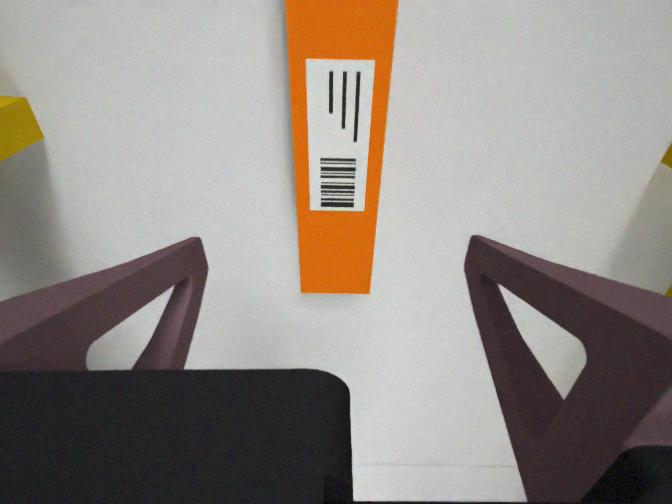

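>>> move(arm1={"target":[-1.849,0.006,0.757,0,-0.7071,0.7071,0]}, arm3={"target":[-0.208,-0.365,0.757,0,1,0,0]}, arm4={"target":[1.998,0.013,0.757,0,-0.7071,0.7071,0]}, cameras=[])

>>> move(arm1={"joints":{"gripper_m":0.05}}, arm3={"joints":{"gripper_m":0.05}}, arm4={"joints":{"gripper_m":0.05}}, arm7={"joints":{"joint1_rad":-1.039,"joint2_rad":0.6,"joint3_rad":1.45,"joint4_rad":-1.5,"joint5_rad":0,"gripper_m":0.092}}, cameras=[])

>>> move(arm1={"target":[-1.849,0.003,0.94,0,-0.7071,0.7071,0],"speed":0.3}, arm3={"target":[-0.203,-0.365,0.94,0,1,0,0],"speed":0.3}, arm4={"target":[1.998,0.008,0.94,0,-0.7071,0.7071,0],"speed":0.3}, cameras=[])

>>> move(arm1={"joints":{"joint2_rad":0.75,"joint3_rad":1.45,"joint4_rad":-1.5,"joint5_rad":0}}, arm3={"joints":{"joint2_rad":0.75,"joint3_rad":1.45,"joint4_rad":-1.5,"joint5_rad":0}}, arm4={"joints":{"joint2_rad":0.75,"joint3_rad":1.45,"joint4_rad":-1.5,"joint5_rad":0}}, cameras=[])

>>> move(arm1={"joints":{"joint1_rad":-1.573}}, arm3={"joints":{"joint1_rad":2.185}}, arm4={"joints":{"joint1_rad":-1.88}}, cameras=[])

>>> move(arm1={"target":[-2.437,-1.238,0.95,0,0.829,0.559,0],"speed":0.4}, arm3={"target":[0.437,-1.29,0.95,0,0.682,0.7314,0],"speed":0.4}, arm4={"target":[2.118,-1.182,0.95,0,0.458,0.889,0],"speed":0.4}, cameras=[])

>>> move(arm1={"target":[-2.437,-1.238,0.82,0,0.829,0.559,0],"speed":0.25}, arm3={"target":[0.437,-1.29,0.82,0,0.682,0.7314,0],"speed":0.25}, arm4={"target":[2.118,-1.182,0.82,0,0.458,0.889,0],"speed":0.25}, cameras=["cam_arm1","cam_arm3","cam_arm4"])

>>> zoom_image(camera="cam_arm1", region=[90, 310, 250, 470])

>>> zoom_image(camera="cam_arm3", region=[170, 330, 330, 490])

>>> zoom_image(camera="cam_arm4", region=[330, 290, 490, 450])

Scene clock: 297.90 s.
Joint torques (N m): arm1=[1.38 -20.25 8.16 0.7 0.14 -0.09] | arm2=[0.85 3.08 6.71 2.1 -0.01 -0.21] | arm3=[-1.73 -24.82 9.18 0.58 -0.31 0.11] | arm4=[1.49 -16.73 10.15 1.02 0.01 0.03] | arm5=[-1.55 4.07 5.85 1.28 -0.19 0.05] | arm6=[-1.26 2.73 7.19 1.13 0.1 -0.04] | arm7=[-0.44 1.55 10.45 1.59 -0.09 0.13] | arm8=[2.2 3.6 7.57 1.51 -0.03 -0.08]
Heat: arm1: hottest joint3_rad 38 °C; arm2: hottest joint3_rad 37 °C; arm3: hottest joint3_rad 39 °C; arm4: hottest joint3_rad 50 °C; arm5: hottest joint3_rad 39 °C; arm6: hottest joint3_rad 38 °C; arm7: hottest joint3_rad 47 °C; arm8: hottest joint3_rad 36 °C.
move: arm1 done; arm3 done; arm4 off_target
Joint velocities: within noise
arm1.joint_positions: joint1_rad=+1.525 joint2_rad=+2.272 joint3_rad=+1.938 joint4_rad=-1.229 joint5_rad=-0.010 joint6_rad=-0.452 gripper_m=+0.09214
arm1.joint_status: not commanded
arm1.hand: x=-1.8447 y=+0.0017 z=+0.7655 quat_wxyz=(+0.000, +0.701, -0.713, -0.001) (m; scene frame)
arm1.hand_target: x=-1.8491 y=+0.0058 z=+0.7570 quat_wxyz=(+0.000, +0.707, -0.707, +0.000) (m; scene frame)
arm1.hand_status: done (0.010 m and 1.0 deg from the pose sent, 0.191 m and 1.3 deg at the start)
arm2, arm5, arm6, arm7, arm8: as last shown
arm3.joint_positions: joint1_rad=+0.255 joint2_rad=+2.297 joint3_rad=+1.983 joint4_rad=-1.275 joint5_rad=-0.003 joint6_rad=-0.383 gripper_m=+0.09206
arm3.joint_status: not commanded
arm3.hand: x=-0.2047 y=-0.3739 z=+0.7544 quat_wxyz=(+0.002, +1.000, +0.013, +0.011) (m; scene frame)
arm3.hand_target: x=-0.2078 y=-0.3649 z=+0.7571 quat_wxyz=(+0.000, +1.000, +0.000, +0.000) (m; scene frame)
arm3.hand_status: done (0.010 m and 2.0 deg from the pose sent, 0.169 m and 1.6 deg at the start)
arm4.joint_positions: joint1_rad=+0.145 joint2_rad=+2.255 joint3_rad=+2.017 joint4_rad=-1.290 joint5_rad=+0.003 joint6_rad=-0.457 gripper_m=+0.09212
arm4.joint_status: not commanded
arm4.hand: x=+2.0064 y=+0.0073 z=+0.7891 quat_wxyz=(-0.013, +0.701, -0.713, -0.006) (m; scene frame)
arm4.hand_target: x=+1.9973 y=+0.0115 z=+0.7576 quat_wxyz=(+0.000, +0.707, -0.707, +0.000) (m; scene frame)
arm4.hand_status: off_target (0.034 m and 1.9 deg from the pose sent, 0.195 m and 1.5 deg at the start)
pictures: none
No camera images: "cameras" was empty.

Scene clock: 299.37 s.
Joint torques (N m): arm1=[1.9 -20.48 8.27 0.75 0.12 -0.08] | arm2=[0.85 3.08 6.72 2.1 -0.01 -0.22] | arm3=[-1.73 -25 9.33 0.55 -0.27 0.11] | arm4=[0.67 -16.67 10.15 0.98 0.03 0.03] | arm5=[-1.32 3.84 5.83 1.29 -0.19 0.01] | arm6=[-1.32 2.73 7.15 1.13 0.1 -0.03] | arm7=[-1.08 0.79 13.42 0.83 0.04 0.12] | arm8=[2.02 3.78 7.65 1.52 -0.02 -0.1]
Heat: arm1: hottest joint3_rad 38 °C; arm2: hottest joint3_rad 37 °C; arm3: hottest joint3_rad 39 °C; arm4: hottest joint3_rad 49 °C; arm5: hottest joint3_rad 39 °C; arm6: hottest joint3_rad 38 °C; arm7: hottest joint3_rad 47 °C; arm8: hottest joint3_rad 36 °C.
move: arm1 off_target; arm3 off_target; arm4 done; arm7 done
Joint velocities: within noise
arm1.joint_positions: joint1_rad=+1.525 joint2_rad=+2.272 joint3_rad=+1.938 joint4_rad=-1.229 joint5_rad=-0.010 joint6_rad=-0.452 gripper_m=+0.05942
arm1.joint_status: gripper_m off_target (ended at +0.05945, target +0.05000)
arm1.hand: x=-1.8446 y=+0.0017 z=+0.7655 quat_wxyz=(+0.000, +0.701, -0.713, -0.001) (m; scene frame)
arm1.hand_target: x=-1.8491 y=+0.0058 z=+0.7570 quat_wxyz=(+0.000, +0.707, -0.707, +0.000) (m; scene frame)
arm1.hand_status: not commanded
arm2, arm5, arm6, arm8: as last shown
arm3.joint_positions: joint1_rad=+0.255 joint2_rad=+2.297 joint3_rad=+1.983 joint4_rad=-1.275 joint5_rad=-0.004 joint6_rad=-0.383 gripper_m=+0.05854
arm3.joint_status: gripper_m off_target (ended at +0.05857, target +0.05000)
arm3.hand: x=-0.2048 y=-0.3740 z=+0.7544 quat_wxyz=(+0.002, +1.000, +0.013, +0.010) (m; scene frame)
arm3.hand_target: x=-0.2079 y=-0.3649 z=+0.7571 quat_wxyz=(+0.000, +1.000, +0.000, +0.000) (m; scene frame)
arm3.hand_status: not commanded
arm4.joint_positions: joint1_rad=+0.154 joint2_rad=+2.255 joint3_rad=+2.017 joint4_rad=-1.289 joint5_rad=+0.003 joint6_rad=-0.457 gripper_m=+0.05013
arm4.joint_status: all done
arm4.hand: x=+2.0007 y=+0.0104 z=+0.7891 quat_wxyz=(-0.013, +0.704, -0.710, -0.006) (m; scene frame)
arm4.hand_target: x=+1.9974 y=+0.0115 z=+0.7576 quat_wxyz=(+0.000, +0.707, -0.707, +0.000) (m; scene frame)
arm4.hand_status: not commanded
arm7.joint_positions: joint1_rad=-1.030 joint2_rad=+0.602 joint3_rad=+1.395 joint4_rad=-1.489 joint5_rad=-0.003 joint6_rad=-0.126 gripper_m=+0.09210
arm7.joint_status: all done
arm7.hand: x=-0.4436 y=+0.4095 z=+1.3141 quat_wxyz=(-0.264, -0.631, -0.650, +0.330) (m; scene frame)
arm7.hand_target: x=-0.4449 y=+0.4192 z=+1.3372 quat_wxyz=(-0.275, -0.628, -0.640, +0.348) (m; scene frame)
arm7.hand_status: not commanded
pictures: none
No camera images: "cameras" was empty.

Scene clock: 301.17 s.
Joint torques (N m): arm1=[1.61 -19.84 12.57 -0.21 0.14 -0.08] | arm2=[0.85 3.08 6.71 2.1 -0.01 -0.22] | arm3=[-2.02 -23.94 14.56 -0.66 -0.26 0.07] | arm4=[0.67 -17.44 14.8 -0.2 -0.04 0.02] | arm5=[-0.97 3.66 5.87 1.02 -0.15 0.05] | arm6=[-1.32 2.67 7.17 1.13 0.1 -0.04] | arm7=[-1.14 0.67 13.48 0.85 0.04 0.12] | arm8=[2.37 3.84 7.66 1.48 -0.01 -0.07]
Heat: arm1: hottest joint3_rad 39 °C; arm2: hottest joint3_rad 37 °C; arm3: hottest joint3_rad 39 °C; arm4: hottest joint3_rad 50 °C; arm5: hottest joint3_rad 39 °C; arm6: hottest joint3_rad 37 °C; arm7: hottest joint3_rad 47 °C; arm8: hottest joint3_rad 35 °C.
move: arm1 off_target; arm3 off_target; arm4 off_target
Joint velocities: within noise
arm1.joint_positions: joint1_rad=+1.525 joint2_rad=+2.165 joint3_rad=+2.190 joint4_rad=-1.611 joint5_rad=-0.010 joint6_rad=-0.456 gripper_m=+0.05942
arm1.joint_status: not commanded
arm1.hand: x=-1.8509 y=-0.0079 z=+0.9311 quat_wxyz=(+0.011, +0.702, -0.712, +0.002) (m; scene frame)
arm1.hand_target: x=-1.8493 y=+0.0025 z=+0.9401 quat_wxyz=(-0.001, +0.707, -0.707, +0.000) (m; scene frame)
arm1.hand_status: off_target (0.014 m and 1.5 deg from the pose sent, 0.174 m and 1.0 deg at the start)
arm2, arm5, arm6, arm7, arm8: as last shown
arm3.joint_positions: joint1_rad=+0.255 joint2_rad=+2.202 joint3_rad=+2.257 joint4_rad=-1.664 joint5_rad=-0.004 joint6_rad=-0.383 gripper_m=+0.05854
arm3.joint_status: not commanded
arm3.hand: x=-0.1957 y=-0.3788 z=+0.9208 quat_wxyz=(+0.006, +1.000, +0.013, +0.020) (m; scene frame)
arm3.hand_target: x=-0.2018 y=-0.3654 z=+0.9399 quat_wxyz=(+0.000, +1.000, +0.000, -0.001) (m; scene frame)
arm3.hand_status: off_target (0.025 m and 2.8 deg from the pose sent, 0.186 m and 2.0 deg at the start; pose on its path clipped on 13 of 54 steps)
arm4.joint_positions: joint1_rad=+0.154 joint2_rad=+2.197 joint3_rad=+2.314 joint4_rad=-1.684 joint5_rad=+0.005 joint6_rad=-0.457 gripper_m=+0.05012
arm4.joint_status: not commanded
arm4.hand: x=+1.9954 y=-0.0031 z=+0.9406 quat_wxyz=(+0.005, +0.704, -0.710, +0.001) (m; scene frame)
arm4.hand_target: x=+1.9977 y=+0.0074 z=+0.9397 quat_wxyz=(-0.001, +0.707, -0.707, +0.000) (m; scene frame)
arm4.hand_status: off_target (0.011 m and 0.7 deg from the pose sent, 0.151 m and 1.8 deg at the start; pose on its path clipped on 4 of 54 steps; a joint's target at an end of its range on 18 of 54 steps)
arm7.hand_target: x=-0.4448 y=+0.4192 z=+1.3372 quat_wxyz=(-0.275, -0.628, -0.640, +0.348) (m; scene frame)
pictures: none
No camera images: "cameras" was empty.

Scene clock: 303.30 s.
Joint torques (N m): arm1=[1.44 0.85 7.27 1.88 0.17 -0.03] | arm2=[0.85 3.08 6.72 2.11 -0.01 -0.21] | arm3=[-1.9 -1.44 8.55 1.59 0.02 0.09] | arm4=[0.38 0.44 8.61 1.95 -0.19 0.04] | arm5=[-0.85 3.66 5.79 1.22 -0.15 0.01] | arm6=[-1.32 2.67 7.17 1.11 0.1 -0.04] | arm7=[-1.08 0.91 13.46 0.87 0.04 0.12] | arm8=[2.26 3.84 7.61 1.52 -0.01 -0.08]
Heat: arm1: hottest joint3_rad 39 °C; arm2: hottest joint3_rad 37 °C; arm3: hottest joint3_rad 38 °C; arm4: hottest joint3_rad 50 °C; arm5: hottest joint3_rad 39 °C; arm6: hottest joint3_rad 37 °C; arm7: hottest joint3_rad 48 °C; arm8: hottest joint3_rad 35 °C.
move: arm1 done; arm3 done; arm4 done
Joint velocities: within noise
arm1.joint_positions: joint1_rad=+1.525 joint2_rad=+0.749 joint3_rad=+1.458 joint4_rad=-1.510 joint5_rad=-0.003 joint6_rad=-0.456 gripper_m=+0.05940
arm1.joint_status: all done
arm1.hand: x=-2.0391 y=-0.3761 z=+1.2742 quat_wxyz=(-0.353, +0.653, -0.659, -0.116) (m; scene frame)
arm1.hand_target: x=-2.0387 y=-0.3735 z=+1.2719 quat_wxyz=(-0.354, +0.657, -0.655, -0.114) (m; scene frame)
arm1.hand_status: not commanded
arm2, arm5, arm6, arm7, arm8: as last shown
arm3.joint_positions: joint1_rad=+0.254 joint2_rad=+0.749 joint3_rad=+1.447 joint4_rad=-1.512 joint5_rad=-0.004 joint6_rad=-0.383 gripper_m=+0.05854
arm3.joint_status: all done
arm3.hand: x=+0.1960 y=-0.5268 z=+1.2554 quat_wxyz=(-0.134, +0.930, +0.014, -0.342) (m; scene frame)
arm3.hand_target: x=+0.1956 y=-0.5217 z=+1.2589 quat_wxyz=(-0.140, +0.927, +0.001, -0.348) (m; scene frame)
arm3.hand_status: not commanded
arm4.joint_positions: joint1_rad=+0.154 joint2_rad=+0.750 joint3_rad=+1.457 joint4_rad=-1.510 joint5_rad=+0.002 joint6_rad=-0.457 gripper_m=+0.05011
arm4.joint_status: all done
arm4.hand: x=+1.8073 y=-0.3816 z=+1.2597 quat_wxyz=(-0.348, +0.654, -0.661, -0.119) (m; scene frame)
arm4.hand_target: x=+1.8070 y=-0.3788 z=+1.2580 quat_wxyz=(-0.349, +0.656, -0.658, -0.121) (m; scene frame)
arm4.hand_status: not commanded
pictures: none
No camera images: "cameras" was empty.

Scene clock: 305.83 s.
Joint torques (N m): arm1=[-0.03 0.09 7.47 1.78 0.1 -0.04] | arm2=[0.85 3.08 6.71 2.1 -0.01 -0.21] | arm3=[0.5 -1.67 8.55 1.57 -0.09 0.09] | arm4=[-1.32 0.56 8.69 1.96 -0.15 0.04] | arm5=[-1.67 3.66 5.89 1.18 -0.18 0.05] | arm6=[-1.32 2.73 7.17 1.13 0.1 -0.04] | arm7=[-1.14 0.79 13.45 0.83 0.04 0.12] | arm8=[2.2 3.9 7.65 1.52 -0.01 -0.09]
Heat: arm1: hottest joint3_rad 39 °C; arm2: hottest joint3_rad 37 °C; arm3: hottest joint3_rad 38 °C; arm4: hottest joint3_rad 49 °C; arm5: hottest joint3_rad 39 °C; arm6: hottest joint3_rad 37 °C; arm7: hottest joint3_rad 48 °C; arm8: hottest joint3_rad 35 °C.
move: arm1 done; arm3 done; arm4 done
Joint velocities: within noise
arm1.joint_positions: joint1_rad=-1.561 joint2_rad=+0.755 joint3_rad=+1.455 joint4_rad=-1.510 joint5_rad=-0.002 joint6_rad=-0.457 gripper_m=+0.05935
arm1.joint_status: all done
arm1.hand: x=-2.2555 y=-0.8338 z=+1.2754 quat_wxyz=(-0.133, -0.642, -0.669, +0.351) (m; scene frame)
arm1.hand_target: x=-2.2586 y=-0.8324 z=+1.2760 quat_wxyz=(-0.130, -0.643, -0.665, +0.357) (m; scene frame)
arm1.hand_status: not commanded
arm2, arm5, arm6, arm7, arm8: as last shown
arm3.joint_positions: joint1_rad=+2.171 joint2_rad=+0.749 joint3_rad=+1.447 joint4_rad=-1.512 joint5_rad=-0.001 joint6_rad=-0.383 gripper_m=+0.05861
arm3.joint_status: all done
arm3.hand: x=+0.4296 y=-0.8670 z=+1.2547 quat_wxyz=(+0.206, +0.526, +0.768, -0.303) (m; scene frame)
arm3.hand_target: x=+0.4329 y=-0.8692 z=+1.2582 quat_wxyz=(+0.213, +0.523, +0.766, -0.307) (m; scene frame)
arm3.hand_status: not commanded
arm4.joint_positions: joint1_rad=-1.865 joint2_rad=+0.750 joint3_rad=+1.456 joint4_rad=-1.510 joint5_rad=+0.002 joint6_rad=-0.457 gripper_m=+0.05012
arm4.joint_status: all done
arm4.hand: x=+1.8473 y=-0.8067 z=+1.2625 quat_wxyz=(-0.284, -0.207, -0.904, +0.243) (m; scene frame)
arm4.hand_target: x=+1.8459 y=-0.8104 z=+1.2618 quat_wxyz=(-0.285, -0.212, -0.902, +0.246) (m; scene frame)
arm4.hand_status: not commanded
pictures: none
No camera images: "cameras" was empty.

Scene clock: 308.50 s.
Joint torques (N m): arm1=[0.79 -20.07 12.36 -0.14 -0.02 0.09] | arm2=[0.85 3.08 6.72 2.1 -0.01 -0.22] | arm3=[-0.62 -23.53 14.52 -0.36 -0.27 0.13] | arm4=[-1.73 -18.78 14.46 -0.1 -0.15 0.12] | arm5=[-1.03 3.72 5.9 1.06 -0.17 0.06] | arm6=[-1.32 2.67 7.16 1.11 0.1 -0.04] | arm7=[-1.14 0.73 13.5 0.85 0.04 0.12] | arm8=[2.14 3.72 7.62 1.52 -0.03 -0.08]
Heat: arm1: hottest joint3_rad 39 °C; arm2: hottest joint3_rad 37 °C; arm3: hottest joint3_rad 38 °C; arm4: hottest joint3_rad 50 °C; arm5: hottest joint3_rad 39 °C; arm6: hottest joint3_rad 37 °C; arm7: hottest joint3_rad 48 °C; arm8: hottest joint3_rad 35 °C.
move: arm1 off_target; arm3 off_target; arm4 off_target
Joint velocities: within noise
arm1.joint_positions: joint1_rad=-1.558 joint2_rad=+2.234 joint3_rad=+2.324 joint4_rad=-1.673 joint5_rad=+0.010 joint6_rad=-0.044 gripper_m=+0.05937
arm1.joint_status: not commanded
arm1.hand: x=-2.4278 y=-1.2321 z=+0.9467 quat_wxyz=(+0.003, -0.824, -0.566, -0.001) (m; scene frame)
arm1.hand_target: x=-2.4367 y=-1.2373 z=+0.9498 quat_wxyz=(-0.002, -0.829, -0.559, +0.004) (m; scene frame)
arm1.hand_status: off_target (0.011 m and 1.1 deg from the pose sent, 0.550 m and 50.0 deg at the start; a joint's target at an end of its range on 20 of 80 steps)
arm2, arm7: as last shown
arm3.joint_positions: joint1_rad=+2.190 joint2_rad=+2.174 joint3_rad=+2.242 joint4_rad=-1.671 joint5_rad=+0.009 joint6_rad=-0.080 gripper_m=+0.05860
arm3.joint_status: not commanded
arm3.hand: x=+0.4381 y=-1.2784 z=+0.9320 quat_wxyz=(-0.014, +0.675, +0.738, +0.013) (m; scene frame)
arm3.hand_target: x=+0.4371 y=-1.2889 z=+0.9499 quat_wxyz=(+0.001, +0.682, +0.732, -0.001) (m; scene frame)
arm3.hand_status: off_target (0.021 m and 2.5 deg from the pose sent, 0.521 m and 46.1 deg at the start; a joint's target at an end of its range on 15 of 80 steps)
arm4.joint_positions: joint1_rad=-1.870 joint2_rad=+2.269 joint3_rad=+2.428 joint4_rad=-1.684 joint5_rad=-0.013 joint6_rad=+0.011 gripper_m=+0.05011
arm4.joint_status: not commanded
arm4.hand: x=+2.1200 y=-1.1691 z=+0.9457 quat_wxyz=(-0.020, -0.448, -0.894, +0.011) (m; scene frame)
arm4.hand_target: x=+2.1174 y=-1.1811 z=+0.9496 quat_wxyz=(-0.028, -0.457, -0.889, +0.014) (m; scene frame)
arm4.hand_status: off_target (0.014 m and 3.0 deg from the pose sent, 0.558 m and 52.1 deg at the start; a joint's target at an end of its range on 28 of 80 steps)
arm5.joint_positions: joint1_rad=+1.588 joint2_rad=+0.596 joint3_rad=+1.447 joint4_rad=-1.490 joint5_rad=+0.000 joint6_rad=-0.258 gripper_m=+0.09188
arm5.joint_status: not commanded
arm5.hand: x=+2.1150 y=+0.4510 z=+1.3287 quat_wxyz=(+0.228, +0.628, +0.637, -0.384) (m; scene frame)
arm5.hand_target: x=+2.1138 y=+0.4516 z=+1.3276 quat_wxyz=(+0.226, +0.635, +0.634, -0.379) (m; scene frame)
arm5.hand_status: not commanded
arm6.joint_positions: joint1_rad=-1.149 joint2_rad=+0.604 joint3_rad=+1.447 joint4_rad=-1.493 joint5_rad=-0.002 joint6_rad=-0.037 gripper_m=+0.09189
arm6.joint_status: not commanded
arm6.hand: x=+0.8115 y=+0.4334 z=+1.3551 quat_wxyz=(-0.276, -0.682, -0.581, +0.348) (m; scene frame)
arm6.hand_target: x=+0.8101 y=+0.4370 z=+1.3557 quat_wxyz=(-0.275, -0.686, -0.576, +0.349) (m; scene frame)
arm6.hand_status: not commanded
arm8.joint_positions: joint1_rad=+0.321 joint2_rad=+0.599 joint3_rad=+1.455 joint4_rad=-1.509 joint5_rad=-0.002 joint6_rad=-0.274 gripper_m=+0.09193
arm8.joint_status: not commanded
arm8.hand: x=-1.7155 y=+0.4703 z=+1.2966 quat_wxyz=(-0.216, -0.637, -0.631, +0.387) (m; scene frame)
arm8.hand_target: x=-1.7159 y=+0.4682 z=+1.2962 quat_wxyz=(-0.215, -0.633, -0.633, +0.390) (m; scene frame)
arm8.hand_status: not commanded
pictures: none
No camera images: "cameras" was empty.

Scene clock: 309.83 s.
Joint torques (N m): arm1=[0.67 -20.72 8.5 0.81 -0.02 0.06] | arm2=[0.85 3.08 6.71 2.1 -0.01 -0.21] | arm3=[-0.91 -24.59 9.68 0.61 -0.27 0.12] | arm4=[-1.49 -19.02 10.7 0.75 -0.15 0.12] | arm5=[-1.67 3.6 5.89 1.21 -0.14 0.05] | arm6=[-1.26 2.67 7.16 1.11 0.1 -0.04] | arm7=[-1.2 0.85 13.49 0.83 0.03 0.11] | arm8=[2.08 3.43 7.64 1.52 -0.02 -0.09]
Heat: arm1: hottest joint3_rad 39 °C; arm2: hottest joint3_rad 37 °C; arm3: hottest joint3_rad 38 °C; arm4: hottest joint3_rad 50 °C; arm5: hottest joint3_rad 38 °C; arm6: hottest joint3_rad 37 °C; arm7: hottest joint3_rad 49 °C; arm8: hottest joint3_rad 35 °C.
move: arm1 done; arm3 done; arm4 off_target
Joint velocities: within noise
arm1.joint_positions: joint1_rad=-1.558 joint2_rad=+2.276 joint3_rad=+2.083 joint4_rad=-1.388 joint5_rad=+0.010 joint6_rad=-0.044 gripper_m=+0.05937
arm1.joint_status: not commanded
arm1.hand: x=-2.4297 y=-1.2387 z=+0.8274 quat_wxyz=(+0.002, -0.824, -0.566, +0.000) (m; scene frame)
arm1.hand_target: x=-2.4369 y=-1.2379 z=+0.8202 quat_wxyz=(+0.000, -0.829, -0.559, +0.000) (m; scene frame)
arm1.hand_status: done (0.010 m and 1.0 deg from the pose sent, 0.127 m and 1.1 deg at the start)
arm2.joint_positions: joint1_rad=-1.008 joint2_rad=+0.596 joint3_rad=+1.452 joint4_rad=-1.506 joint5_rad=+0.001 joint6_rad=+0.401 gripper_m=+0.09193
arm2.joint_status: not commanded
arm2.hand: x=-0.8345 y=-0.4316 z=+1.3362 quat_wxyz=(-0.263, +0.457, -0.770, -0.358) (m; scene frame)
arm2.hand_target: x=-0.8359 y=-0.4288 z=+1.3359 quat_wxyz=(-0.264, +0.465, -0.766, -0.358) (m; scene frame)
arm2.hand_status: not commanded
arm3.joint_positions: joint1_rad=+2.190 joint2_rad=+2.214 joint3_rad=+2.002 joint4_rad=-1.379 joint5_rad=+0.009 joint6_rad=-0.080 gripper_m=+0.05860
arm3.joint_status: not commanded
arm3.hand: x=+0.4388 y=-1.2838 z=+0.8144 quat_wxyz=(-0.010, +0.675, +0.738, +0.008) (m; scene frame)
arm3.hand_target: x=+0.4371 y=-1.2899 z=+0.8201 quat_wxyz=(+0.000, +0.682, +0.731, +0.000) (m; scene frame)
arm3.hand_status: done (0.009 m and 1.9 deg from the pose sent, 0.113 m and 2.5 deg at the start)
arm4.joint_positions: joint1_rad=-1.870 joint2_rad=+2.318 joint3_rad=+2.226 joint4_rad=-1.472 joint5_rad=-0.013 joint6_rad=+0.014 gripper_m=+0.05011
arm4.joint_status: not commanded
arm4.hand: x=+2.1220 y=-1.1745 z=+0.8354 quat_wxyz=(-0.003, -0.449, -0.893, +0.003) (m; scene frame)
arm4.hand_target: x=+2.1178 y=-1.1815 z=+0.8201 quat_wxyz=(+0.000, -0.458, -0.889, +0.000) (m; scene frame)
arm4.hand_status: off_target (0.018 m and 1.2 deg from the pose sent, 0.126 m and 2.9 deg at the start)
arm5, arm6, arm7, arm8: as last shown
pictures: cam_arm1, cam_arm3, cam_arm4

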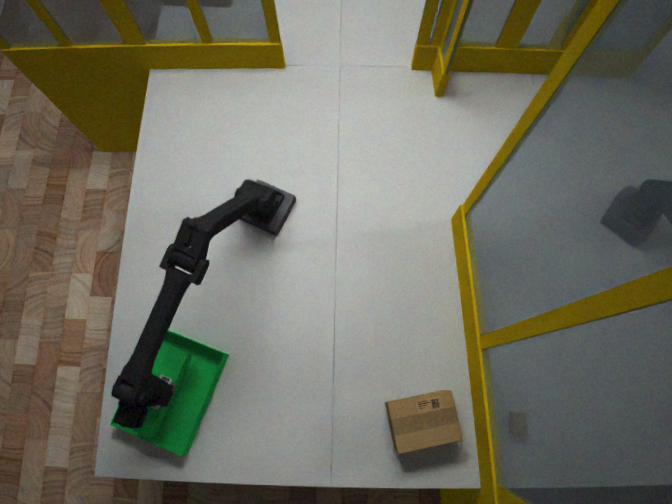

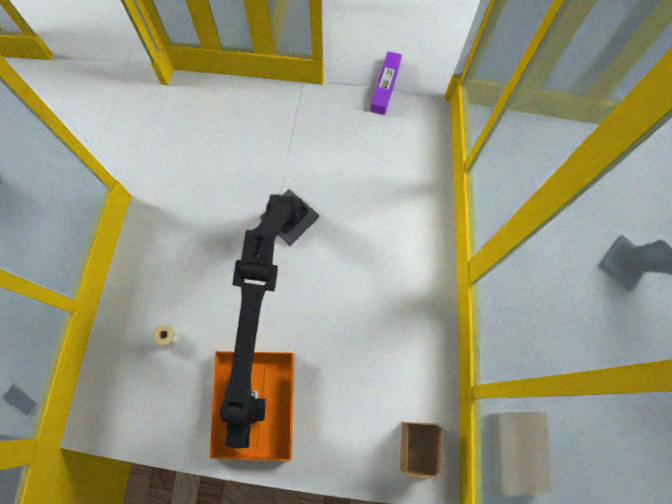

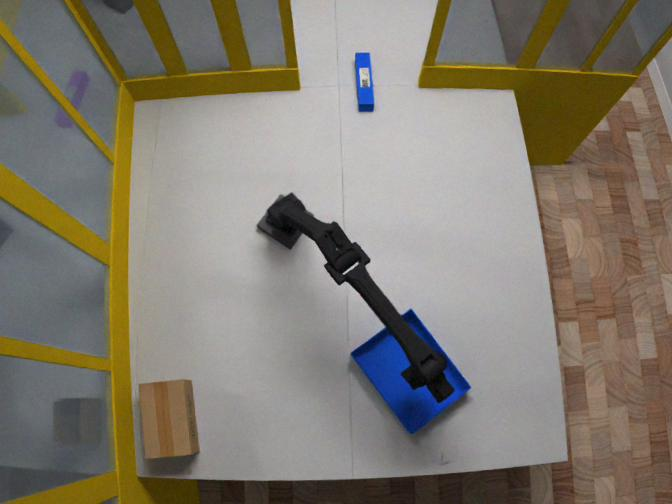

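Scaled by 3.150.

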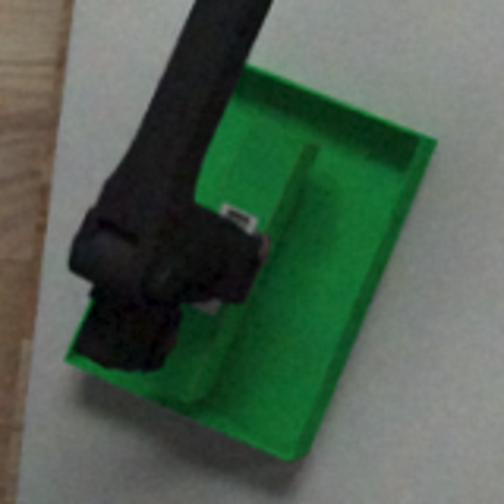

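Scaled by 3.150.

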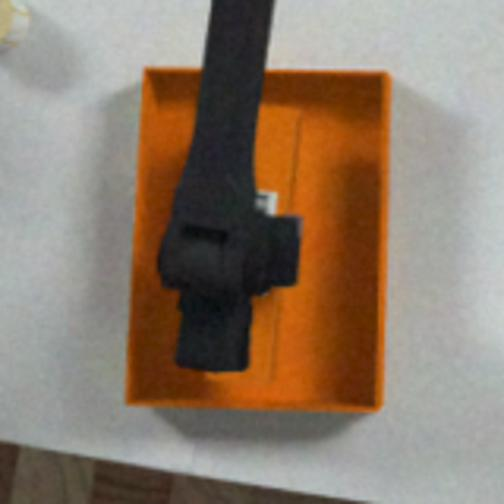

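Scaled by 3.150.

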